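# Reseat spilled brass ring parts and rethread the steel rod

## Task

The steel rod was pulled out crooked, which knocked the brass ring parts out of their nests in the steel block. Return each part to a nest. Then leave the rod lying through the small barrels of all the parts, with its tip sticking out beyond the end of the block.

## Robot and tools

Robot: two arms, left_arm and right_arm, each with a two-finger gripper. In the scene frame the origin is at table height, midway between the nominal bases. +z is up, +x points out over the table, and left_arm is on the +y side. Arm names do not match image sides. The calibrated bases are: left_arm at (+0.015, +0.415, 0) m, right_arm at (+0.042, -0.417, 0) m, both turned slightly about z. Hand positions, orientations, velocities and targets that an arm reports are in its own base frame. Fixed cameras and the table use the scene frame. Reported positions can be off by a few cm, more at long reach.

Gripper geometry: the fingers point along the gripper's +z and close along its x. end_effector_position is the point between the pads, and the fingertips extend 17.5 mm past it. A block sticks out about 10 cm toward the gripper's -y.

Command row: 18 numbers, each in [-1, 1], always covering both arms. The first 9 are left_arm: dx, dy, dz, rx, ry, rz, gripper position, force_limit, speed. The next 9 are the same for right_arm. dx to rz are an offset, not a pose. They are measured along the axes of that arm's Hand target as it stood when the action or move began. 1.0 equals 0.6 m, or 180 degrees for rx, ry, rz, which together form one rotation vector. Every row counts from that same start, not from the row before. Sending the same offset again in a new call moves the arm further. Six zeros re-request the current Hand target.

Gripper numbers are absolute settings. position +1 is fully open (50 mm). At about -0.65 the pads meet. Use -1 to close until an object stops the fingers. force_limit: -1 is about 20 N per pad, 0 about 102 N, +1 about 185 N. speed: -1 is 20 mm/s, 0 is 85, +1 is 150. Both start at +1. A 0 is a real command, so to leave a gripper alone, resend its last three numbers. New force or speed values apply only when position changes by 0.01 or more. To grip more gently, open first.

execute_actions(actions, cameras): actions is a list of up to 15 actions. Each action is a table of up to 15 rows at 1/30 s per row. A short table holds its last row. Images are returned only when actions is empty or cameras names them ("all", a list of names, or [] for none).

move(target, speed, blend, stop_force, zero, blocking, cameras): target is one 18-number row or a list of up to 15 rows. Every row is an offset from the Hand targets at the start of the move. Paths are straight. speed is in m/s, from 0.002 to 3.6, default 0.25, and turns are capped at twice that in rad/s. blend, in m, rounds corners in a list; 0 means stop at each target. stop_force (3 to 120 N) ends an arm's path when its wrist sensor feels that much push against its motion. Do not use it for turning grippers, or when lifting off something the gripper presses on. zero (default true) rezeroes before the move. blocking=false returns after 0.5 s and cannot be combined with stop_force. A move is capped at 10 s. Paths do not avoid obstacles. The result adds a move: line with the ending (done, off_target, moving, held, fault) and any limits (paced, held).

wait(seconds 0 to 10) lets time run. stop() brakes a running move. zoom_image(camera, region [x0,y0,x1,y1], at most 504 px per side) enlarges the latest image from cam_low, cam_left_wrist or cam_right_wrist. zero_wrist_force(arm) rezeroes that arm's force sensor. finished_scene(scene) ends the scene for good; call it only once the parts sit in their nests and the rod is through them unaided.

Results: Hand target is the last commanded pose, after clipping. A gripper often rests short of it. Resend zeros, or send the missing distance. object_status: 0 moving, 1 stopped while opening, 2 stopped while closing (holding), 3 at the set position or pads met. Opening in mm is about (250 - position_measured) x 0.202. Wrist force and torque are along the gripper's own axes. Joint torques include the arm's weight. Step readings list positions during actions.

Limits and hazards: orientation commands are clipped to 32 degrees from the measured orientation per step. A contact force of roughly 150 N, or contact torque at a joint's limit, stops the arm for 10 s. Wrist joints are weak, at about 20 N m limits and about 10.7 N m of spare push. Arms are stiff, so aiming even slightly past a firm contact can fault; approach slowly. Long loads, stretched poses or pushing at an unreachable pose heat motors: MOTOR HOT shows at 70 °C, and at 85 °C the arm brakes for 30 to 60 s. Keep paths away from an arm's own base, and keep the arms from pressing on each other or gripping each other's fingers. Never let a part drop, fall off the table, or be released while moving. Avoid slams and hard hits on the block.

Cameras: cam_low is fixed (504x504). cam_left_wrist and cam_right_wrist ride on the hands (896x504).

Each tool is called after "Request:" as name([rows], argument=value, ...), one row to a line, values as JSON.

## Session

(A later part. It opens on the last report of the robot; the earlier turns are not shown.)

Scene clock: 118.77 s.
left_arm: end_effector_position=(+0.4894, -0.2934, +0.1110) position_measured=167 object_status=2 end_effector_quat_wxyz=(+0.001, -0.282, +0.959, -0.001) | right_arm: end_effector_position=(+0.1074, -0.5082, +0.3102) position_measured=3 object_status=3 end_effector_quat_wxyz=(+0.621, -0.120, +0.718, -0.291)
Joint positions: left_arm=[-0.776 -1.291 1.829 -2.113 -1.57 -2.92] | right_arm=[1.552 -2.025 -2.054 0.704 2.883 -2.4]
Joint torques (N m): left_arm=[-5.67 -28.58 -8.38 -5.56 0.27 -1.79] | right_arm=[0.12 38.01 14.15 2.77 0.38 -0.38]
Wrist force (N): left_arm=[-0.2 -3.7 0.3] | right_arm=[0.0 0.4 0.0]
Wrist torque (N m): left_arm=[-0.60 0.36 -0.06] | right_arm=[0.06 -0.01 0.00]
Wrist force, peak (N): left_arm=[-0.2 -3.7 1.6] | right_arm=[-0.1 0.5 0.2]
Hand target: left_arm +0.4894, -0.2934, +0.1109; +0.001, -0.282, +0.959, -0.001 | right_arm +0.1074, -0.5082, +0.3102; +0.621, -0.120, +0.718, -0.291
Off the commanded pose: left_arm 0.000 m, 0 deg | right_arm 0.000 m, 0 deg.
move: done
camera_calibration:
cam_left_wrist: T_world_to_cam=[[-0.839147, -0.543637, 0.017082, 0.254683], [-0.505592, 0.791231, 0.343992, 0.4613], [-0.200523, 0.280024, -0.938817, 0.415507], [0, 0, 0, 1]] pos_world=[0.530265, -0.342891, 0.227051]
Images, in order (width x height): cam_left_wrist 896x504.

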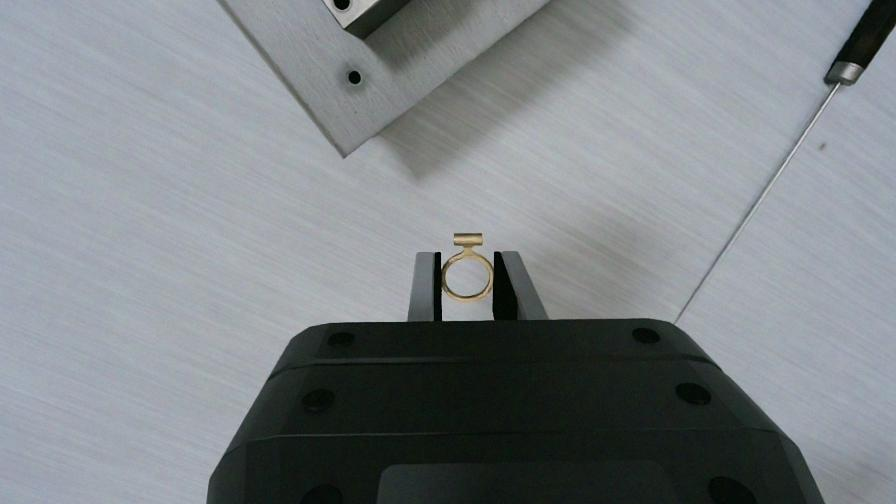

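Request:
move([
  [0,0,-0.0502,0,0,0,-1,-1,-0.8,0,0,0,0,0,0,1,1,1],
  [-0.044,-0.1658,-0.0502,0,0,0.3015,-1,-1,-0.8,0,0,0,0,0,0,1,1,1],
], speed=0.2, cameras=["cam_left_wrist"])

Request:
zoom_image(camera="cam_left_wrist", region=[380, 190, 560, 330])

Scene clock: 122.93 s.
left_arm: end_effector_position=(+0.5654, -0.3626, +0.1413) position_measured=167 object_status=2 end_effector_quat_wxyz=(+0.001, +0.186, +0.983, -0.001) | right_arm: end_effector_position=(+0.1074, -0.5082, +0.3102) position_measured=3 object_status=3 end_effector_quat_wxyz=(+0.621, -0.120, +0.718, -0.291)
Joint positions: left_arm=[-0.77 -1.102 1.471 -1.943 -1.57 -1.967] | right_arm=[1.552 -2.025 -2.054 0.704 2.883 -2.4]
Joint torques (N m): left_arm=[5.03 -62.19 -9.7 -5 -0.53 0.8] | right_arm=[-0.06 38.25 14.32 2.85 0.21 -0.29]
Wrist force (N): left_arm=[-0.2 -3.7 0.0] | right_arm=[-0.2 0.1 0.1]
Wrist torque (N m): left_arm=[-0.61 0.37 -0.15] | right_arm=[0.01 0.03 0.00]
Wrist force, peak (N): left_arm=[-0.5 -4.1 -0.2] | right_arm=[0.0 -0.4 0.4]
Hand target: left_arm +0.5654, -0.3626, +0.1413; +0.001, +0.186, +0.983, -0.001 | right_arm +0.1074, -0.5082, +0.3102; +0.621, -0.120, +0.718, -0.291
Off the commanded pose: left_arm 0.000 m, 0 deg | right_arm 0.000 m, 0 deg.
move: done
camera_calibration:
cam_left_wrist: T_world_to_cam=[[-0.93146, 0.363515, 0.0154357, 0.661634], [0.34603, 0.87195, 0.34636, 0.091493], [0.112448, 0.327962, -0.937975, 0.318819], [0, 0, 0, 1]] pos_world=[0.548776, -0.424852, 0.257142]
Images, in order (width x height): cam_left_wrist 896x504.

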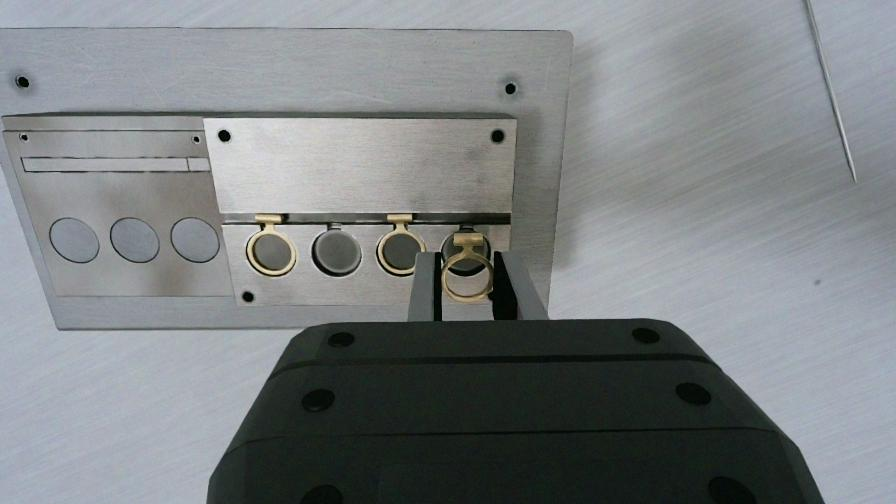

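Scaled by 2.800 from the camera's 896x504 image, which has a finer 1280x720 frame.

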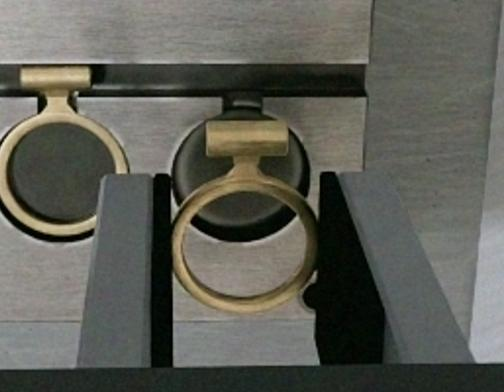

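Request:
move([
  [0.0004,-0.0005,0,0,0,0,-1,-1,-0.8,0,0,0,0,0,0,1,1,1],
  [0.0004,-0.0005,0.0312,0,0,0,-1,-1,-0.8,0,0,0,0,0,0,1,1,1],
], speed=0.03, stop_force=4, cameras=["cam_left_wrist"])

Request:
zoom_image(camera="cam_left_wrist", region=[380, 190, 560, 330])

Scene clock: 125.03 s.
left_arm: end_effector_position=(+0.5651, -0.3628, +0.1226) position_measured=167 object_status=2 end_effector_quat_wxyz=(+0.001, +0.186, +0.983, -0.001) | right_arm: end_effector_position=(+0.1074, -0.5082, +0.3102) position_measured=3 object_status=3 end_effector_quat_wxyz=(+0.621, -0.120, +0.718, -0.291)
Joint positions: left_arm=[-0.771 -1.085 1.497 -1.986 -1.57 -1.967] | right_arm=[1.552 -2.025 -2.054 0.704 2.883 -2.4]
Joint torques (N m): left_arm=[-6.38 -61.78 -35.08 -0.38 0.57 -1.31] | right_arm=[-0.74 38.26 14.04 2.94 0.47 -0.34]
Wrist force (N): left_arm=[-0.3 -3.6 0.0] | right_arm=[0.0 0.1 0.1]
Wrist torque (N m): left_arm=[-0.60 0.37 -0.14] | right_arm=[0.02 0.00 0.00]
Wrist force, peak (N): left_arm=[0.0 -3.9 0.2] | right_arm=[0.2 0.4 0.3]
Hand target: left_arm +0.5651, -0.3628, +0.1226; +0.001, +0.186, +0.983, -0.001 | right_arm +0.1074, -0.5082, +0.3102; +0.621, -0.120, +0.718, -0.291
Off the commanded pose: left_arm 0.000 m, 0 deg | right_arm 0.000 m, 0 deg.
move: done
camera_calibration:
cam_left_wrist: T_world_to_cam=[[-0.931402, 0.363671, 0.0152605, 0.661791], [0.346121, 0.871921, 0.346342, 0.0981554], [0.112649, 0.327866, -0.937984, 0.301324], [0, 0, 0, 1]] pos_world=[0.548476, -0.425052, 0.238542]
Images, in order (width x height): cam_left_wrist 896x504.

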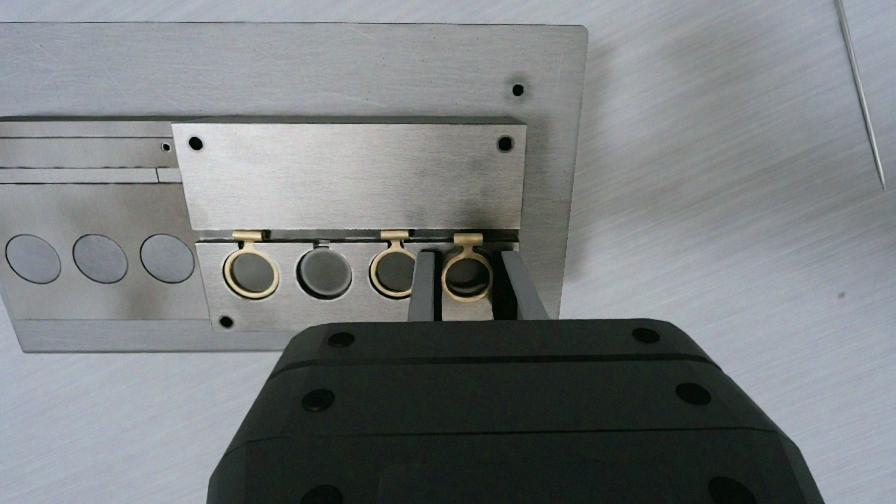

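Scaled by 2.800 from the camera's 896x504 image, which has a finer 1280x720 frame.

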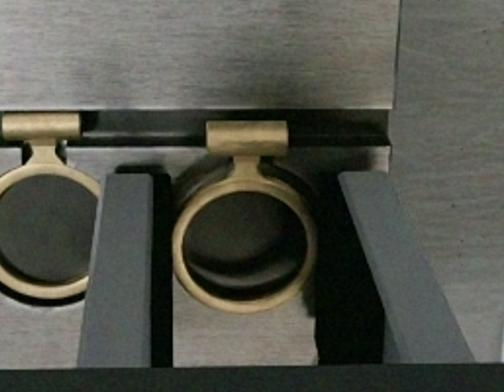

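Request:
move(target=[0,-0.0004,0.006,0,0,0,-1,-1,-0.8,0,0,0,0,0,0,1,1,1], speed=0.005, stop_force=3)

Request:
move(target=[0,0,-0.0005,0,0,0,-0.02,-1,-1,0,0,0,0,0,0,1,1,1], speed=0.01)

Request:
move([
  [0,0,-0.03,0,0,0,-0.02,-1,-1,0,0,0,0,0,0,1,1,1],
  [0,0.06,-0.07,0,0,0,-0.02,-1,-1,0,0,0,0,0,0,1,1,1],
], speed=0.05, cameras=["cam_left_wrist"])

Request:
zoom_image(camera="cam_left_wrist", region=[330, 80, 550, 190])

Scene clock: 127.10 s.
left_arm: end_effector_position=(+0.5651, -0.3630, +0.1207) position_measured=167 object_status=2 end_effector_quat_wxyz=(+0.002, +0.186, +0.983, -0.001) | right_arm: end_effector_position=(+0.1074, -0.5082, +0.3102) position_measured=3 object_status=3 end_effector_quat_wxyz=(+0.621, -0.120, +0.718, -0.291)
Joint positions: left_arm=[-0.771 -1.084 1.5 -1.99 -1.57 -1.967] | right_arm=[1.552 -2.025 -2.054 0.704 2.883 -2.4]
Joint torques (N m): left_arm=[0.09 -59.92 -33.89 -0.71 0.57 -0.34] | right_arm=[0.39 38 14.55 2.91 0.46 -0.41]
Wrist force (N): left_arm=[0.6 -3.8 -2.7] | right_arm=[-0.2 -0.1 -0.1]
Wrist torque (N m): left_arm=[-0.63 0.34 -0.14] | right_arm=[-0.02 0.04 0.00]
Wrist force, peak (N): left_arm=[1.3 -3.7 -6.7] | right_arm=[-0.2 0.3 0.3]
Hand target: left_arm +0.5651, -0.3630, +0.1207; +0.002, +0.186, +0.983, -0.001 (not the last commanded pose) | right_arm +0.1074, -0.5082, +0.3102; +0.621, -0.120, +0.718, -0.291
Off the commanded pose: left_arm 0.002 m, 0 deg | right_arm 0.000 m, 0 deg.
move: contact (left_arm)

Scene clock: 127.80 s.
left_arm: end_effector_position=(+0.5651, -0.3630, +0.1210) position_measured=155 object_status=3 end_effector_quat_wxyz=(+0.002, +0.186, +0.983, -0.001) | right_arm: end_effector_position=(+0.1074, -0.5082, +0.3102) position_measured=3 object_status=3 end_effector_quat_wxyz=(+0.621, -0.120, +0.718, -0.291)
Joint positions: left_arm=[-0.771 -1.084 1.5 -1.99 -1.57 -1.967] | right_arm=[1.552 -2.025 -2.054 0.704 2.883 -2.4]
Joint torques (N m): left_arm=[3.48 -61.63 -34.74 -0.51 0.57 0.58] | right_arm=[-0.09 38.46 14.72 2.89 0.33 -0.39]
Wrist force (N): left_arm=[-0.4 -3.9 0.2] | right_arm=[0.1 0.0 0.1]
Wrist torque (N m): left_arm=[-0.64 0.40 -0.13] | right_arm=[0.00 -0.02 0.00]
Wrist force, peak (N): left_arm=[0.5 -3.7 -2.8] | right_arm=[-0.2 0.0 -0.4]
Hand target: left_arm +0.5651, -0.3630, +0.1210; +0.002, +0.186, +0.983, -0.001 | right_arm +0.1074, -0.5082, +0.3102; +0.621, -0.120, +0.718, -0.291
Off the commanded pose: left_arm 0.000 m, 0 deg | right_arm 0.000 m, 0 deg.
move: done

Scene clock: 129.57 s.
left_arm: end_effector_position=(+0.5782, -0.3293, +0.1632) position_measured=155 object_status=3 end_effector_quat_wxyz=(+0.002, +0.186, +0.982, -0.001) end_effector_velocity=(-0.001, -0.003, +0.001) end_effector_angular_velocity=(-0.003, -0.003, +0.001) | right_arm: end_effector_position=(+0.1074, -0.5082, +0.3102) position_measured=3 object_status=3 end_effector_quat_wxyz=(+0.621, -0.120, +0.718, -0.291)
Joint positions: left_arm=[-0.72 -1.134 1.46 -1.9 -1.57 -1.916] | right_arm=[1.552 -2.025 -2.054 0.704 2.883 -2.4]
Joint velocities: left_arm=[-0.004 -0.001 0 -0.003 0 -0.005] | right_arm=[within noise]
Joint torques (N m): left_arm=[-7.46 -38.29 -25.03 -4.48 -1 -1.9] | right_arm=[0.16 38.09 12.52 3.03 0.43 -0.45]
Wrist force (N): left_arm=[-0.1 -3.8 0.0] | right_arm=[0.0 -0.1 0.1]
Wrist torque (N m): left_arm=[-0.62 0.36 -0.14] | right_arm=[-0.02 0.00 0.00]
Wrist force, peak (N): left_arm=[-0.1 -4.5 0.1] | right_arm=[-0.3 0.0 -0.3]
Hand target: left_arm +0.5781, -0.3294, +0.1630; +0.002, +0.186, +0.983, -0.001 | right_arm +0.1074, -0.5082, +0.3102; +0.621, -0.120, +0.718, -0.291
Off the commanded pose: left_arm 0.000 m, 0 deg | right_arm 0.000 m, 0 deg.
move: done
camera_calibration:
cam_left_wrist: T_world_to_cam=[[-0.93134, 0.363839, 0.0150507, 0.661149], [0.346221, 0.871921, 0.346243, 0.0502691], [0.112854, 0.327681, -0.938024, 0.326749], [0, 0, 0, 1]] pos_world=[0.561476, -0.391452, 0.279142]
Images, in order (width x height): cam_left_wrist 896x504.

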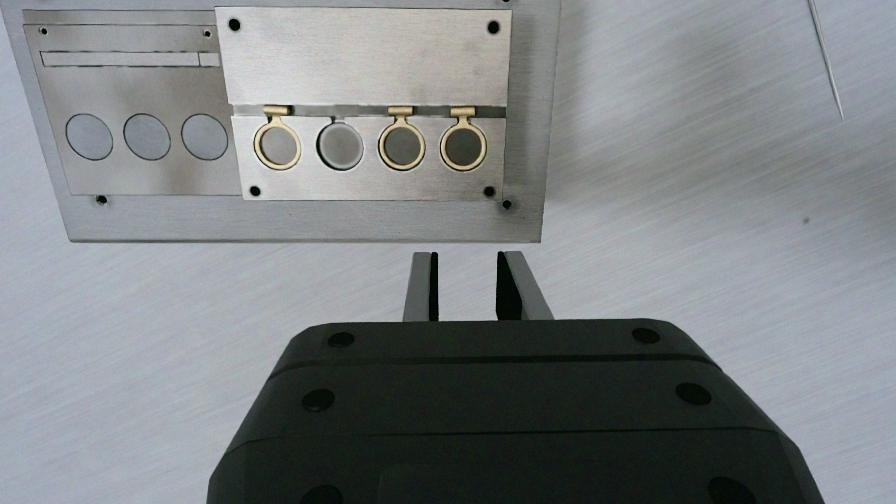

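Scaled by 2.291 from the camera's 896x504 image, which has a finer 1280x720 frame.

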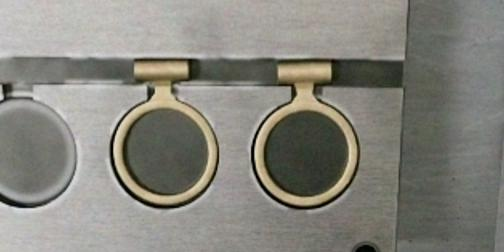

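Request:
move(target=[0.2165,-0.3655,0,0,0,0.8217,0.32,-1,0,0,0,0,0,0,0,1,1,1], speed=0.3, cameras=["cam_left_wrist"])

Scene clock: 137.80 s.
left_arm: end_effector_position=(+0.3770, -0.4860, +0.1627) position_measured=105 object_status=3 end_effector_quat_wxyz=(+0.001, +0.996, +0.093, +0.001) | right_arm: end_effector_position=(+0.1074, -0.5082, +0.3102) position_measured=3 object_status=3 end_effector_quat_wxyz=(+0.621, -0.120, +0.718, -0.291)
Joint positions: left_arm=[-1.13 -1.247 1.623 -1.95 -1.569 0.255] | right_arm=[1.552 -2.025 -2.054 0.704 2.883 -2.4]
Joint torques (N m): left_arm=[6.72 -40.93 -27.31 -4.59 -0.96 0.7] | right_arm=[0.6 38.93 14.68 3.3 0.31 -0.4]
Wrist force (N): left_arm=[-0.4 -3.8 0.1] | right_arm=[-0.1 0.0 0.0]
Wrist torque (N m): left_arm=[-0.63 0.39 -0.15] | right_arm=[0.01 0.02 0.00]
Wrist force, peak (N): left_arm=[-0.3 -3.9 0.1] | right_arm=[-0.3 0.4 -0.3]
Hand target: left_arm +0.3770, -0.4860, +0.1627; +0.001, +0.996, +0.093, +0.001 | right_arm +0.1074, -0.5082, +0.3102; +0.621, -0.120, +0.718, -0.291
Off the commanded pose: left_arm 0.000 m, 0 deg | right_arm 0.000 m, 0 deg.
move: done
camera_calibration:
cam_left_wrist: T_world_to_cam=[[0.982144, 0.186981, 0.0207558, -0.277403], [0.168119, -0.921833, 0.349227, -0.548278], [0.0844322, -0.339501, -0.936808, 0.0866831], [0, 0, 0, 1]] pos_world=[0.357307, -0.424123, 0.278437]
Images, in order (width x height): cam_left_wrist 896x504.

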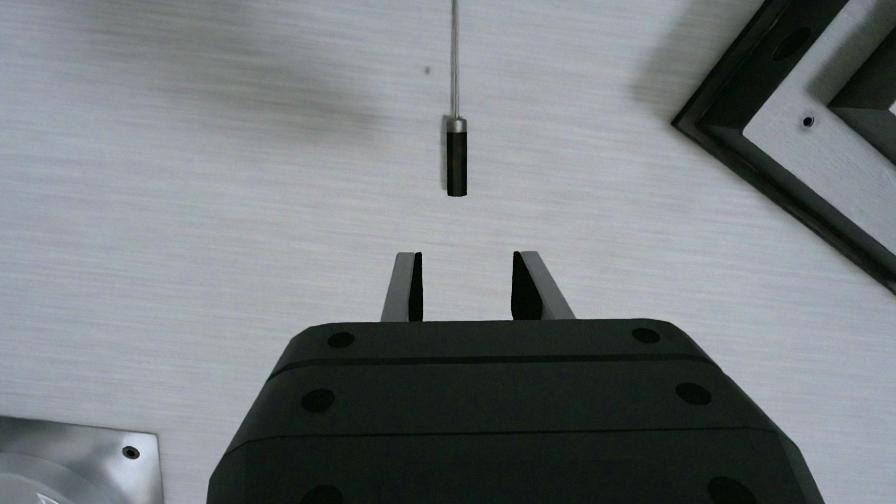

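Request:
move(target=[-0.0005,-0.0208,0.18,0,0,-0.0073,0.32,-1,0,0,0,0,0,0,0,1,1,1], speed=0.15, cameras=["cam_left_wrist"])

Request:
zoom_image(camera="cam_left_wrist", region=[360, 130, 580, 330])

Scene clock: 140.23 s.
left_arm: end_effector_position=(+0.3747, -0.4739, +0.0546) position_measured=105 object_status=3 end_effector_quat_wxyz=(+0.001, +0.995, +0.104, +0.001) | right_arm: end_effector_position=(+0.1074, -0.5082, +0.3102) position_measured=3 object_status=3 end_effector_quat_wxyz=(+0.621, -0.120, +0.718, -0.291)
Joint positions: left_arm=[-1.125 -1.145 1.791 -2.219 -1.569 0.237] | right_arm=[1.552 -2.025 -2.054 0.704 2.883 -2.4]
Joint torques (N m): left_arm=[0.22 -54 -32.12 -1.91 0.72 1.9] | right_arm=[-0.84 37.64 14.98 3.08 0.51 -0.3]
Wrist force (N): left_arm=[-0.3 -3.6 0.1] | right_arm=[-0.1 -0.1 -0.1]
Wrist torque (N m): left_arm=[-0.60 0.36 -0.07] | right_arm=[-0.02 0.01 0.00]
Wrist force, peak (N): left_arm=[-0.4 -3.8 2.2] | right_arm=[-0.3 -0.4 -0.1]
Hand target: left_arm +0.3747, -0.4740, +0.0547; +0.001, +0.995, +0.104, +0.001 | right_arm +0.1074, -0.5082, +0.3102; +0.621, -0.120, +0.718, -0.291
Off the commanded pose: left_arm 0.000 m, 0 deg | right_arm 0.000 m, 0 deg.
move: done
camera_calibration:
cam_left_wrist: T_world_to_cam=[[0.977607, 0.209419, 0.0206896, -0.262852], [0.18922, -0.917799, 0.349058, -0.504984], [0.0920883, -0.337327, -0.936873, -0.0121364], [0, 0, 0, 1]] pos_world=[0.353636, -0.412521, 0.170337]
Images, in order (width x height): cam_left_wrist 896x504.

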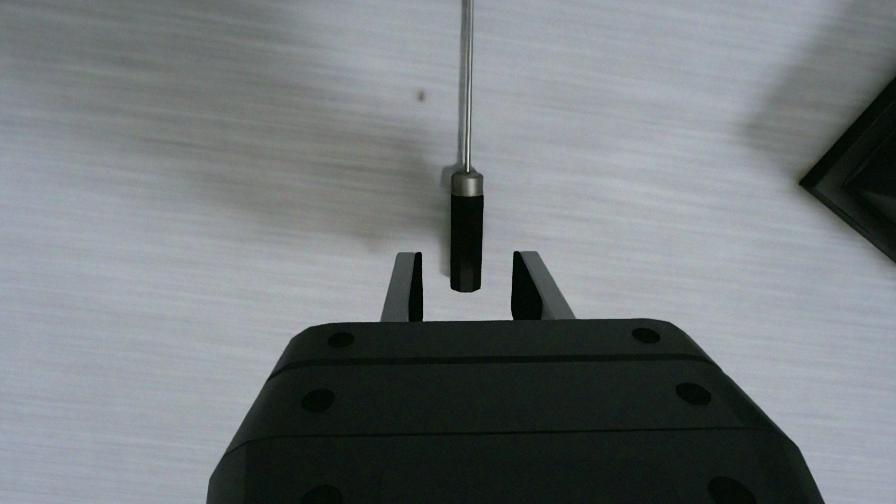

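Scaled by 2.291 from the camera's 896x504 image, which has a finer 1280x720 frame.

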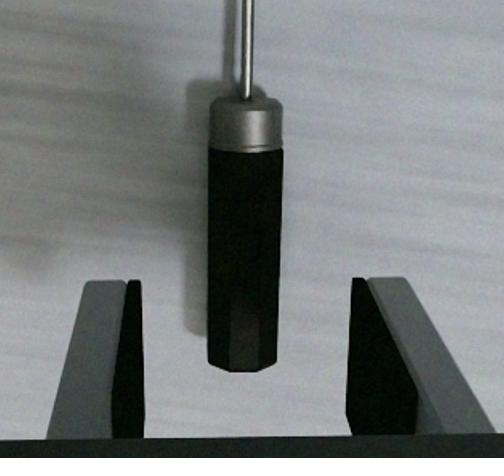

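Request:
move([
  [0.0007,0.005,0,0,0,0,0.32,-1,0,0,0,0,0,0,0,1,1,1],
  [0.0007,0.005,0.0555,0,0,0,0.32,-1,0,0,0,0,0,0,0,1,1,1],
], speed=[0.1,0.04], stop_force=6, cameras=["cam_left_wrist"])

Request:
zoom_image(camera="cam_left_wrist", region=[380, 0, 560, 180])

Request:
move(target=[0,0,0,0,0,0,-1,-0.7,-0.8,0,0,0,0,0,0,1,1,1], cameras=["cam_left_wrist"])

Scene clock: 143.20 s.
left_arm: end_effector_position=(+0.3758, -0.4769, +0.0214) position_measured=105 object_status=3 end_effector_quat_wxyz=(+0.001, +0.995, +0.104, +0.001) | right_arm: end_effector_position=(+0.1074, -0.5082, +0.3102) position_measured=3 object_status=3 end_effector_quat_wxyz=(+0.621, -0.120, +0.718, -0.291)
Joint positions: left_arm=[-1.125 -1.088 1.809 -2.294 -1.569 0.237] | right_arm=[1.552 -2.025 -2.054 0.704 2.883 -2.4]
Joint torques (N m): left_arm=[6.91 -57.53 -31.15 -0.26 -0.37 1.87] | right_arm=[-0.56 38.12 14.37 3.07 0.48 -0.4]
Wrist force (N): left_arm=[-0.3 -3.5 -0.3] | right_arm=[0.0 -0.1 0.2]
Wrist torque (N m): left_arm=[-0.58 0.37 -0.08] | right_arm=[-0.03 0.01 0.00]
Wrist force, peak (N): left_arm=[-0.6 -4.4 -0.2] | right_arm=[-0.3 0.2 0.4]
Hand target: left_arm +0.3758, -0.4769, +0.0214; +0.001, +0.995, +0.104, +0.001 | right_arm +0.1074, -0.5082, +0.3102; +0.621, -0.120, +0.718, -0.291
Off the commanded pose: left_arm 0.000 m, 0 deg | right_arm 0.000 m, 0 deg.
move: done
camera_calibration:
cam_left_wrist: T_world_to_cam=[[0.977643, 0.209249, 0.0207129, -0.262697], [0.189032, -0.91776, 0.34926, -0.496267], [0.0920917, -0.337537, -0.936797, -0.0445468], [0, 0, 0, 1]] pos_world=[0.354737, -0.415521, 0.137036]
Images, in order (width x height): cam_left_wrist 896x504.

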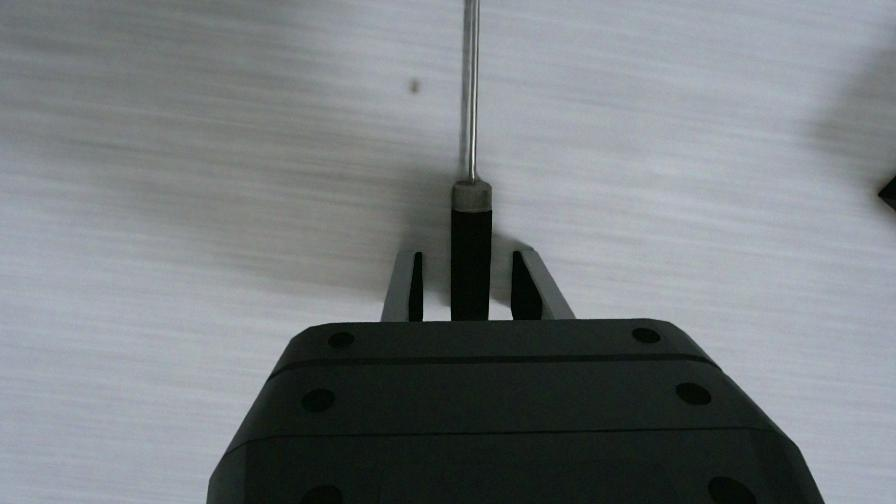

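Scaled by 2.800 from the camera's 896x504 image, which has a finer 1280x720 frame.

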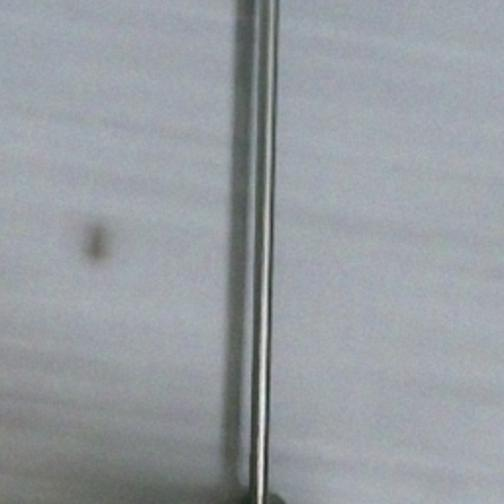

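Scene clock: 143.97 s.
left_arm: end_effector_position=(+0.3758, -0.4769, +0.0214) position_measured=193 object_status=2 end_effector_quat_wxyz=(+0.001, +0.995, +0.104, +0.001) | right_arm: end_effector_position=(+0.1074, -0.5082, +0.3102) position_measured=3 object_status=3 end_effector_quat_wxyz=(+0.621, -0.120, +0.718, -0.291)
Joint positions: left_arm=[-1.125 -1.088 1.809 -2.294 -1.569 0.237] | right_arm=[1.552 -2.025 -2.054 0.704 2.883 -2.4]
Joint torques (N m): left_arm=[7.02 -57.41 -31.11 -0.4 -0.81 1.88] | right_arm=[0.16 38.44 13.05 3.2 0.45 -0.5]
Wrist force (N): left_arm=[-0.2 -3.6 0.0] | right_arm=[0.2 0.1 0.0]
Wrist torque (N m): left_arm=[-0.61 0.35 -0.08] | right_arm=[0.00 -0.03 0.00]
Wrist force, peak (N): left_arm=[-0.1 -3.8 -0.1] | right_arm=[0.2 0.5 -0.3]
Hand target: left_arm +0.3758, -0.4769, +0.0214; +0.001, +0.995, +0.104, +0.001 | right_arm +0.1074, -0.5082, +0.3102; +0.621, -0.120, +0.718, -0.291
Off the commanded pose: left_arm 0.000 m, 0 deg | right_arm 0.000 m, 0 deg.
move: done
camera_calibration:
cam_left_wrist: T_world_to_cam=[[0.977643, 0.209249, 0.0207129, -0.262697], [0.189032, -0.91776, 0.34926, -0.496267], [0.0920917, -0.337537, -0.936797, -0.0445468], [0, 0, 0, 1]] pos_world=[0.354737, -0.415521, 0.137036]
Images, in order (width x height): cam_left_wrist 896x504.

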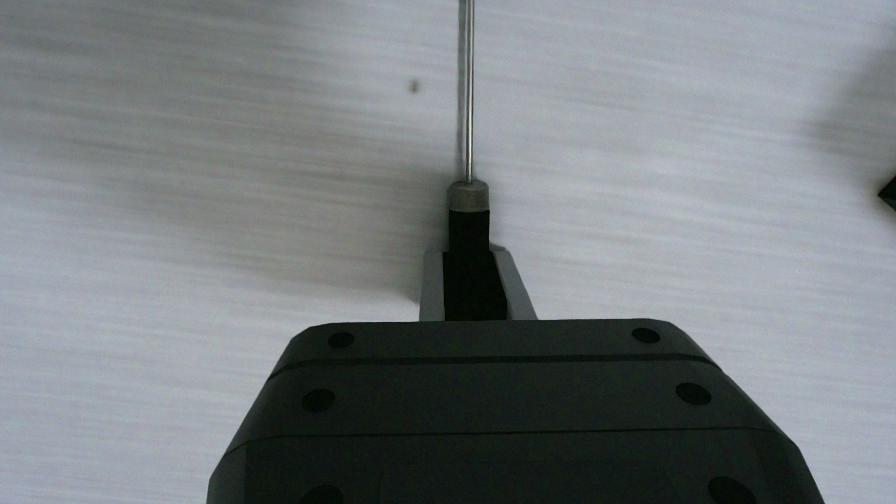

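Request:
move([
  [0,0,-0.4,0,0,0,-1,-0.7,-0.8,0,0,0,0,0,0,1,1,1],
  [0.027,-0.3032,-0.4,0,0,0.6858,-1,-0.7,-0.8,0,0,0,0,0,0,1,1,1],
], speed=0.25, cameras=["cam_left_wrist","cam_low"])

Scene clock: 152.63 s.
left_arm: end_effector_position=(+0.3533, -0.2950, +0.2610) position_measured=193 object_status=2 end_effector_quat_wxyz=(+0.001, -0.563, +0.826, -0.002) | right_arm: end_effector_position=(+0.1074, -0.5082, +0.3102) position_measured=3 object_status=3 end_effector_quat_wxyz=(+0.621, -0.120, +0.718, -0.291)
Joint positions: left_arm=[-0.99 -1.681 1.848 -1.741 -1.57 2.526] | right_arm=[1.552 -2.025 -2.054 0.704 2.883 -2.4]
Joint torques (N m): left_arm=[-6.67 -12.05 -37.45 -3.56 0.01 1.92] | right_arm=[-0.66 38.41 13.72 3.25 0.42 -0.31]
Wrist force (N): left_arm=[-0.3 -3.7 0.2] | right_arm=[-0.1 0.1 -0.2]
Wrist torque (N m): left_arm=[-0.61 0.38 -0.13] | right_arm=[0.02 0.01 -0.01]
Wrist force, peak (N): left_arm=[-0.4 -3.6 -3.7] | right_arm=[-0.1 0.5 -0.1]
Hand target: left_arm +0.3533, -0.2951, +0.2610; +0.001, -0.563, +0.827, -0.002 | right_arm +0.1074, -0.5082, +0.3102; +0.621, -0.120, +0.718, -0.291
Off the commanded pose: left_arm 0.000 m, 0 deg | right_arm 0.000 m, 0 deg.
move: done
camera_calibration:
cam_left_wrist: T_world_to_cam=[[-0.363932, -0.931229, 0.0191267, -0.145746], [-0.872114, 0.347897, 0.344071, 0.340828], [-0.327063, 0.108538, -0.938749, 0.523605], [0, 0, 0, 1]] pos_world=[0.415452, -0.311127, 0.377052]
Images, in order (width x height): cam_low 504x504, cam_left_wrist 896x504.

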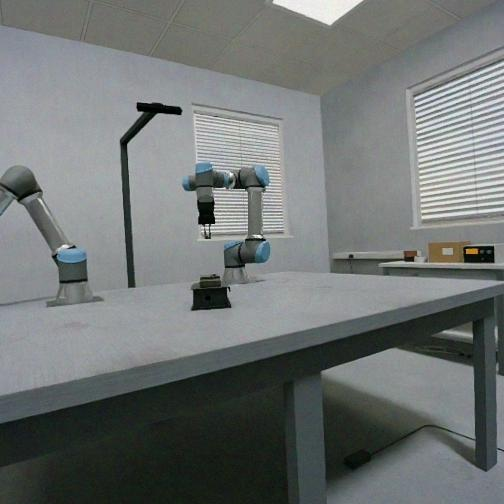

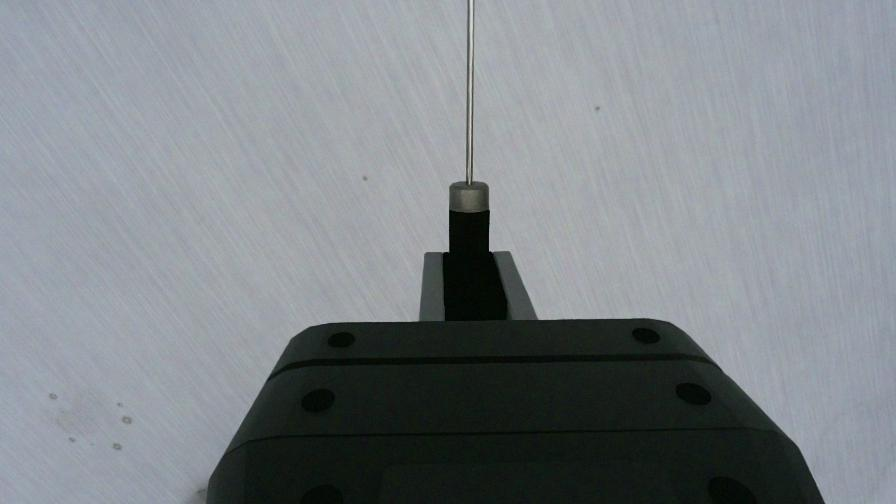

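Request:
move([
  [0,0,0,0,0,0,-1,-0.7,-0.8,-0.406,0.286,0.367,0,0,0,1,1,1],
  [0,0,0,0,0,0,-1,-0.7,-0.8,-0.696,0.86,0.2977,-0.3341,-0.36,-0.3804,1,1,1],
], speed=0.35, blend=0.05, cameras=["cam_low","cam_right_wrist"])

Scene clock: 159.13 s.
left_arm: end_effector_position=(+0.3533, -0.2951, +0.2610) position_measured=193 object_status=2 end_effector_quat_wxyz=(+0.001, -0.563, +0.827, -0.002) | right_arm: end_effector_position=(+0.4595, +0.0808, +0.3504) position_measured=3 object_status=3 end_effector_quat_wxyz=(-0.492, +0.848, -0.172, +0.101)
Joint positions: left_arm=[-0.99 -1.681 1.848 -1.741 -1.57 2.526] | right_arm=[3.161 -1.405 -2.158 -0.527 2.485 -3.978]
Joint torques (N m): left_arm=[-5.69 -12.05 -37.03 -3.96 0.57 0.68] | right_arm=[-1.81 6.03 20.78 3.21 3.81 -1.12]
Wrist force (N): left_arm=[-0.2 -3.6 0.1] | right_arm=[-0.5 -0.1 -0.5]
Wrist torque (N m): left_arm=[-0.60 0.36 -0.13] | right_arm=[-0.13 0.15 -0.25]
Wrist force, peak (N): left_arm=[-0.1 -3.9 0.1] | right_arm=[2.5 -1.9 -2.3]
Hand target: left_arm +0.3533, -0.2951, +0.2610; +0.001, -0.563, +0.827, -0.002 | right_arm +0.4595, +0.0808, +0.3504; -0.492, +0.848, -0.172, +0.101
Off the commanded pose: left_arm 0.000 m, 0 deg | right_arm 0.000 m, 0 deg.
move: done
camera_calibration:
cam_right_wrist: T_world_to_cam=[[0.922412, -0.385981, -0.0132199, -0.378702], [-0.303631, -0.703608, -0.642452, 0.43575], [0.238672, 0.596619, -0.766212, 0.24098], [0, 0, 0, 1]] pos_world=[0.424111, 0.0166523, 0.459584]
Images, in order (width x height): cam_low 504x504, cam_right_wrist 896x504.

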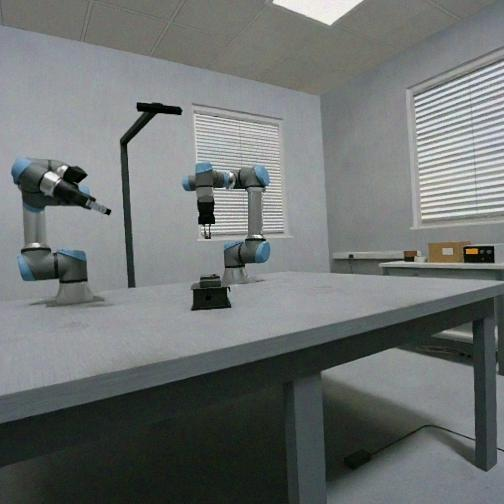

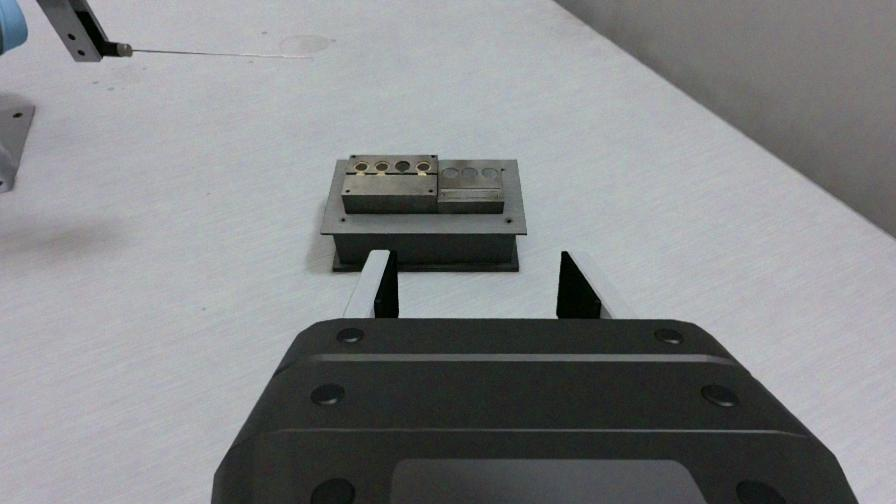

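Request:
move(target=[0,0,0,0,0,0,-1,-0.7,-0.8,-0.21,0.071,0.57,0,0,0,1,1,1], speed=0.2, cameras=["cam_right_wrist"])

Request:
zoom_image(camera="cam_right_wrist", region=[300, 120, 660, 320])

Scene clock: 162.03 s.
left_arm: end_effector_position=(+0.3533, -0.2951, +0.2610) position_measured=193 object_status=2 end_effector_quat_wxyz=(+0.001, -0.563, +0.827, -0.002) | right_arm: end_effector_position=(+0.4516, +0.3838, +0.1436) position_measured=3 object_status=3 end_effector_quat_wxyz=(-0.492, +0.848, -0.172, +0.101)
Joint positions: left_arm=[-0.99 -1.681 1.848 -1.741 -1.57 2.526] | right_arm=[3.93 -2.001 -2.313 0.621 1.898 -3.338]
Joint torques (N m): left_arm=[-5.57 -12.19 -36.58 -3.51 0.62 -0.06] | right_arm=[-0.46 30.77 5.89 2.51 1.76 -1.26]
Wrist force (N): left_arm=[-0.3 -3.4 0.0] | right_arm=[-0.1 0.2 -0.6]
Wrist torque (N m): left_arm=[-0.56 0.38 -0.13] | right_arm=[-0.08 0.07 -0.33]
Wrist force, peak (N): left_arm=[-0.2 -3.9 0.3] | right_arm=[0.3 -0.6 -3.4]
Hand target: left_arm +0.3533, -0.2951, +0.2610; +0.001, -0.563, +0.827, -0.002 | right_arm +0.4516, +0.3838, +0.1435; -0.492, +0.848, -0.172, +0.101
Off the commanded pose: left_arm 0.000 m, 0 deg | right_arm 0.000 m, 0 deg.
move: done
camera_calibration:
cam_right_wrist: T_world_to_cam=[[0.922474, -0.385834, -0.0132062, -0.257274], [-0.303518, -0.703678, -0.642429, 0.513591], [0.238578, 0.596632, -0.766232, -0.0963996], [0, 0, 0, 1]] pos_world=[0.416212, 0.319653, 0.252684]
Images, in order (width x height): cam_right_wrist 896x504.

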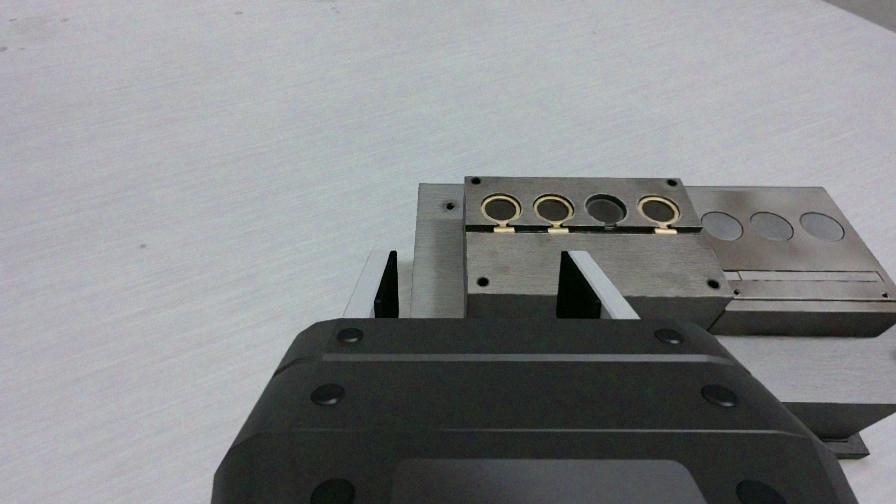

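Scaled by 1.400 from the camera's 896x504 image, which has a finer 1280x720 frame.

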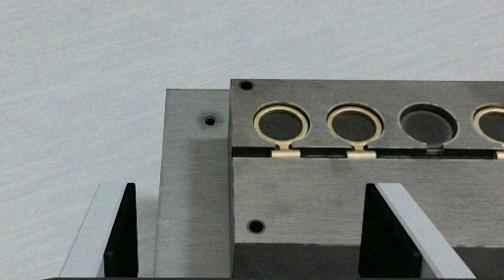

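Request:
move(target=[0,0,0.2117,0,0,0,-1,-0.7,-0.8,0,0,0,0,0,0,1,1,1], speed=0.12, cameras=["cam_right_wrist","cam_left_wrist"])

Request:
zoom_image(camera="cam_right_wrist", region=[330, 140, 550, 280])

Scene clock: 163.90 s.
left_arm: end_effector_position=(+0.3537, -0.2953, +0.1339) position_measured=193 object_status=2 end_effector_quat_wxyz=(+0.001, -0.563, +0.827, -0.001) | right_arm: end_effector_position=(+0.4516, +0.3838, +0.1435) position_measured=3 object_status=3 end_effector_quat_wxyz=(-0.492, +0.848, -0.172, +0.101)
Joint positions: left_arm=[-0.99 -1.571 2.09 -2.093 -1.57 2.527] | right_arm=[3.931 -2.001 -2.313 0.621 1.898 -3.338]
Joint torques (N m): left_arm=[5.76 -36.88 -34.02 -1.81 -0.83 1.73] | right_arm=[8.12 21.69 5.44 6.42 -2.21 1.73]
Wrist force (N): left_arm=[-0.2 -3.6 0.3] | right_arm=[-0.4 0.1 -0.4]
Wrist torque (N m): left_arm=[-0.60 0.36 -0.12] | right_arm=[-0.10 0.11 -0.33]
Wrist force, peak (N): left_arm=[-0.1 -3.8 -2.0] | right_arm=[-0.8 0.2 -0.7]
Hand target: left_arm +0.3537, -0.2953, +0.1340; +0.001, -0.563, +0.827, -0.002 | right_arm +0.4516, +0.3838, +0.1435; -0.492, +0.848, -0.172, +0.101
Off the commanded pose: left_arm 0.000 m, 0 deg | right_arm 0.000 m, 0 deg.
move: done
camera_calibration:
cam_left_wrist: T_world_to_cam=[[-0.364299, -0.931087, 0.0190749, -0.14324], [-0.871963, 0.348217, 0.344131, 0.385035], [-0.327058, 0.108734, -0.938728, 0.404507], [0, 0, 0, 1]] pos_world=[0.415851, -0.311428, 0.249952]
cam_right_wrist: T_world_to_cam=[[0.922445, -0.3859, -0.0132657, -0.257227], [-0.303618, -0.70368, -0.642379, 0.513621], [0.238559, 0.596588, -0.766272, -0.0963672], [0, 0, 0, 1]] pos_world=[0.416211, 0.319652, 0.252684]
Images, in order (width x height): cam_left_wrist 896x504, cam_right_wrist 896x504.

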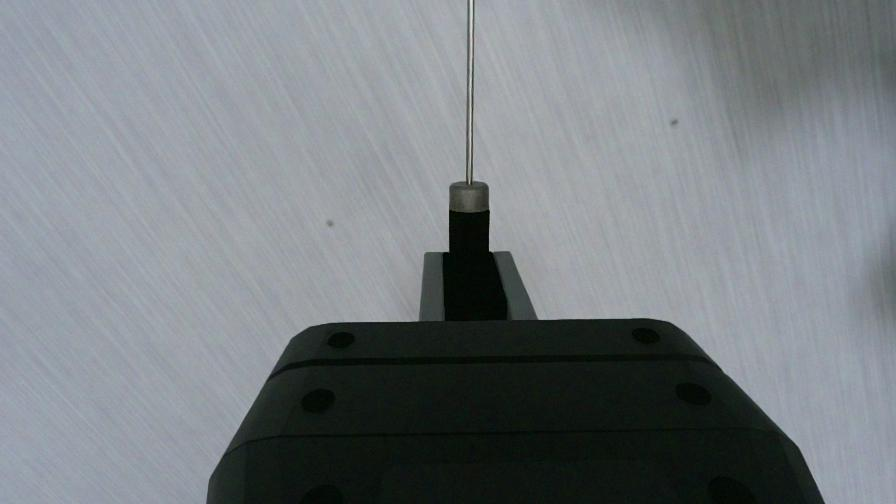

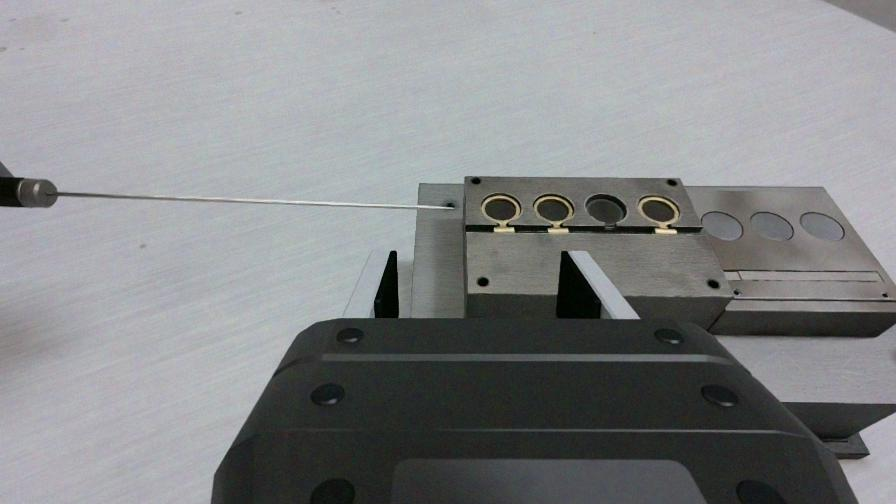

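Scaled by 2.291 from the camera's 896x504 image, which has a finer 1280x720 frame.

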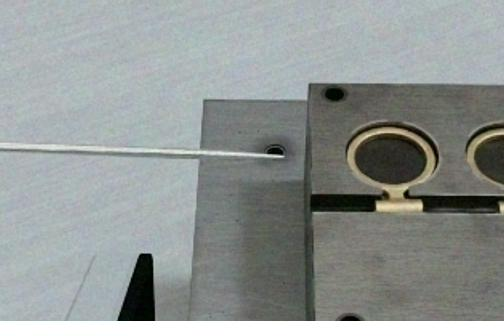

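Request:
move(target=[0,0,0,0,0,0,-1,-0.7,-0.8,0,-0.1196,0.003,-0.335,0,0,1,1,1], speed=0.15, cameras=["cam_right_wrist"])

Request:
zoom_image(camera="cam_right_wrist", region=[330, 60, 550, 220])

Scene clock: 169.13 s.
left_arm: end_effector_position=(+0.3537, -0.2953, +0.1340) position_measured=193 object_status=2 end_effector_quat_wxyz=(+0.001, -0.563, +0.827, -0.002) | right_arm: end_effector_position=(+0.4660, +0.4181, +0.2048) position_measured=3 object_status=3 end_effector_quat_wxyz=(+0.001, +0.980, -0.200, +0.000)
Joint positions: left_arm=[-0.99 -1.571 2.09 -2.094 -1.57 2.527] | right_arm=[4.088 -1.89 -1.514 -1.309 1.57 -3.364]
Joint torques (N m): left_arm=[-4.8 -36.74 -33.96 -3.49 -1.03 -1.25] | right_arm=[-9.71 53.98 28.13 3.2 1.99 -1.79]
Wrist force (N): left_arm=[0.0 -3.6 0.4] | right_arm=[-1.3 -1.4 1.2]
Wrist torque (N m): left_arm=[-0.61 0.33 -0.13] | right_arm=[-0.45 0.48 -0.18]
Wrist force, peak (N): left_arm=[-0.2 -3.9 0.1] | right_arm=[-1.3 -2.0 1.3]
Hand target: left_arm +0.3537, -0.2953, +0.1340; +0.001, -0.563, +0.827, -0.002 | right_arm +0.4661, +0.4181, +0.2049; +0.001, +0.980, -0.200, +0.000
Off the commanded pose: left_arm 0.000 m, 0 deg | right_arm 0.000 m, 0 deg.
move: done
camera_calibration:
cam_right_wrist: T_world_to_cam=[[0.916499, -0.399882, -0.0111322, -0.248349], [-0.37145, -0.861008, 0.347404, 0.476189], [-0.148506, -0.314261, -0.937649, 0.52294], [0, 0, 0, 1]] pos_world=[0.482151, 0.475032, 0.32214]
Images, in order (width x height): cam_right_wrist 896x504.

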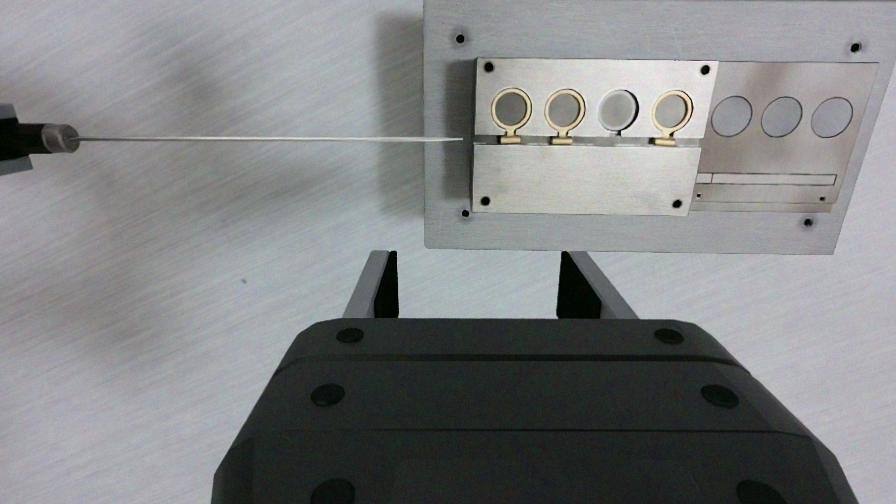

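Scaled by 2.291 from the camera's 896x504 image, which has a finer 1280x720 frame.

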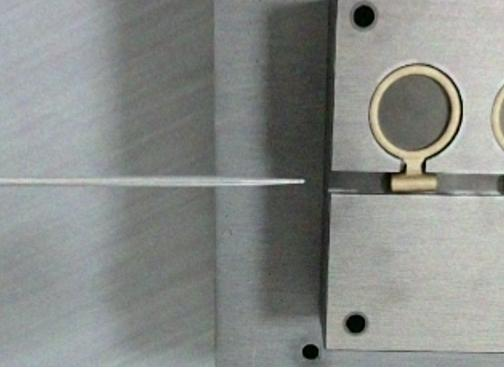

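Request:
move(target=[-0.0025,0,0.0272,0.0156,0,0.0025,-1,-0.7,-0.8,0,0,0,0,0,0,1,1,1], speed=0.05, cameras=["cam_right_wrist"])

Request:
zoom_image(camera="cam_right_wrist", region=[380, 80, 540, 200])

Request:
move(target=[0,0,0,0,0,0,-1,-0.7,-0.8,0,0.0619,0.1024,0.335,0,0,1,1,1], speed=0.15, cameras=["cam_right_wrist"])

Request:
zoom_image(camera="cam_right_wrist", region=[380, 160, 540, 280])

Scene clock: 172.20 s.
left_arm: end_effector_position=(+0.3542, -0.2939, +0.1176) position_measured=193 object_status=2 end_effector_quat_wxyz=(+0.014, -0.559, +0.828, -0.022) | right_arm: end_effector_position=(+0.4661, +0.4181, +0.2049) position_measured=3 object_status=3 end_effector_quat_wxyz=(+0.001, +0.980, -0.200, +0.000)
Joint positions: left_arm=[-1.004 -1.571 2.153 -2.195 -1.541 2.521] | right_arm=[4.088 -1.89 -1.514 -1.309 1.57 -3.364]
Joint torques (N m): left_arm=[6.86 -13.31 -33.28 -0.71 -1.05 -0.42] | right_arm=[-11.48 54.72 31.05 1.6 2.01 -2.04]
Wrist force (N): left_arm=[0.0 -3.3 0.2] | right_arm=[-1.4 -1.1 1.6]
Wrist torque (N m): left_arm=[-0.56 0.32 -0.16] | right_arm=[-0.41 0.50 -0.18]
Wrist force, peak (N): left_arm=[-0.4 -3.8 0.1] | right_arm=[-1.5 -1.4 1.8]
Hand target: left_arm +0.3543, -0.2940, +0.1176; +0.014, -0.559, +0.828, -0.022 | right_arm +0.4661, +0.4181, +0.2049; +0.001, +0.980, -0.200, +0.000
Off the commanded pose: left_arm 0.000 m, 0 deg | right_arm 0.000 m, 0 deg.
move: done
camera_calibration:
cam_right_wrist: T_world_to_cam=[[0.916499, -0.399882, -0.0111322, -0.248439], [-0.37145, -0.861008, 0.347404, 0.476191], [-0.148506, -0.314261, -0.937649, 0.523049], [0, 0, 0, 1]] pos_world=[0.482251, 0.475032, 0.32224]
Images, in order (width x height): cam_right_wrist 896x504.

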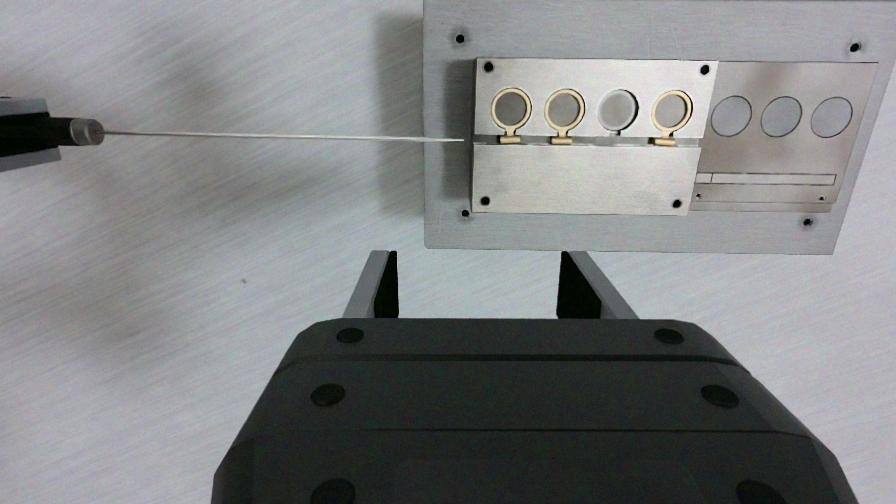

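Scaled by 3.150 from the camera's 896x504 image, which has a finer 1280x720 frame.

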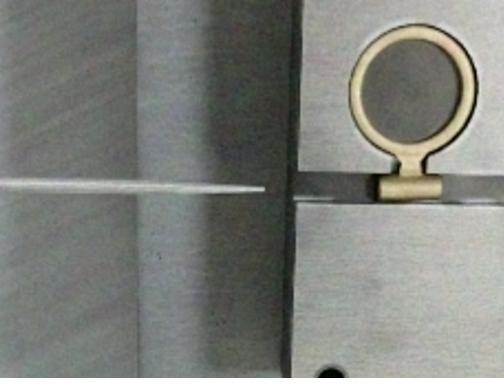

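Scene clock: 176.23 s.
left_arm: end_effector_position=(+0.3543, -0.2940, +0.1176) position_measured=193 object_status=2 end_effector_quat_wxyz=(+0.014, -0.559, +0.828, -0.022) | right_arm: end_effector_position=(+0.4516, +0.3837, +0.1434) position_measured=3 object_status=3 end_effector_quat_wxyz=(-0.491, +0.848, -0.173, +0.100)
Joint positions: left_arm=[-1.004 -1.571 2.153 -2.195 -1.541 2.521] | right_arm=[3.93 -2.001 -2.313 0.621 1.898 -3.338]
Joint torques (N m): left_arm=[6.69 -13.7 -33.39 -3.04 -0.86 1.83] | right_arm=[11.02 40.59 20.09 5.87 -2.31 -1.84]
Wrist force (N): left_arm=[0.1 -3.6 0.0] | right_arm=[-0.6 0.2 -0.4]
Wrist torque (N m): left_arm=[-0.60 0.30 -0.16] | right_arm=[-0.08 0.15 -0.34]
Wrist force, peak (N): left_arm=[-0.1 -3.8 0.1] | right_arm=[-1.2 -2.0 1.2]
Hand target: left_arm +0.3543, -0.2940, +0.1176; +0.014, -0.559, +0.828, -0.022 | right_arm +0.4516, +0.3838, +0.1435; -0.492, +0.848, -0.172, +0.101
Off the commanded pose: left_arm 0.000 m, 0 deg | right_arm 0.000 m, 0 deg.
move: done
camera_calibration:
cam_right_wrist: T_world_to_cam=[[0.922425, -0.385942, -0.0134419, -0.257253], [-0.303834, -0.703817, -0.642126, 0.513656], [0.238363, 0.596397, -0.766481, -0.0962723], [0, 0, 0, 1]] pos_world=[0.416311, 0.319652, 0.252583]
Images, in order (width x height): cam_right_wrist 896x504.

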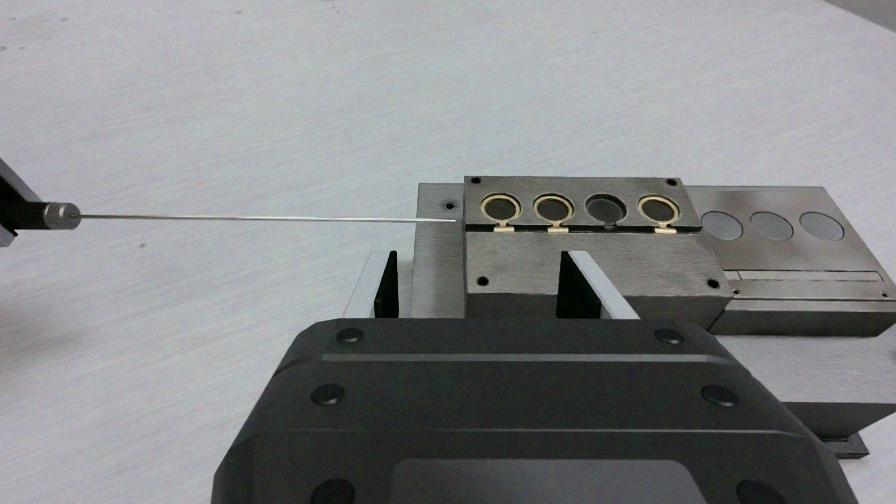

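Scaled by 3.150 from the camera's 896x504 image, which has a finer 1280x720 frame.

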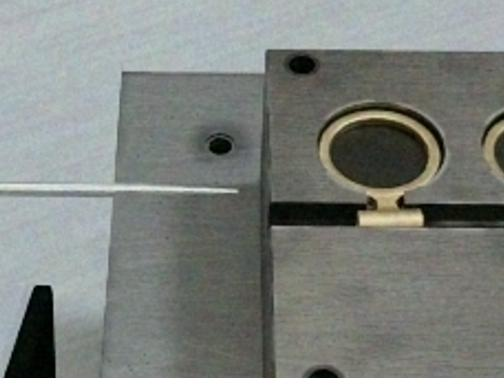

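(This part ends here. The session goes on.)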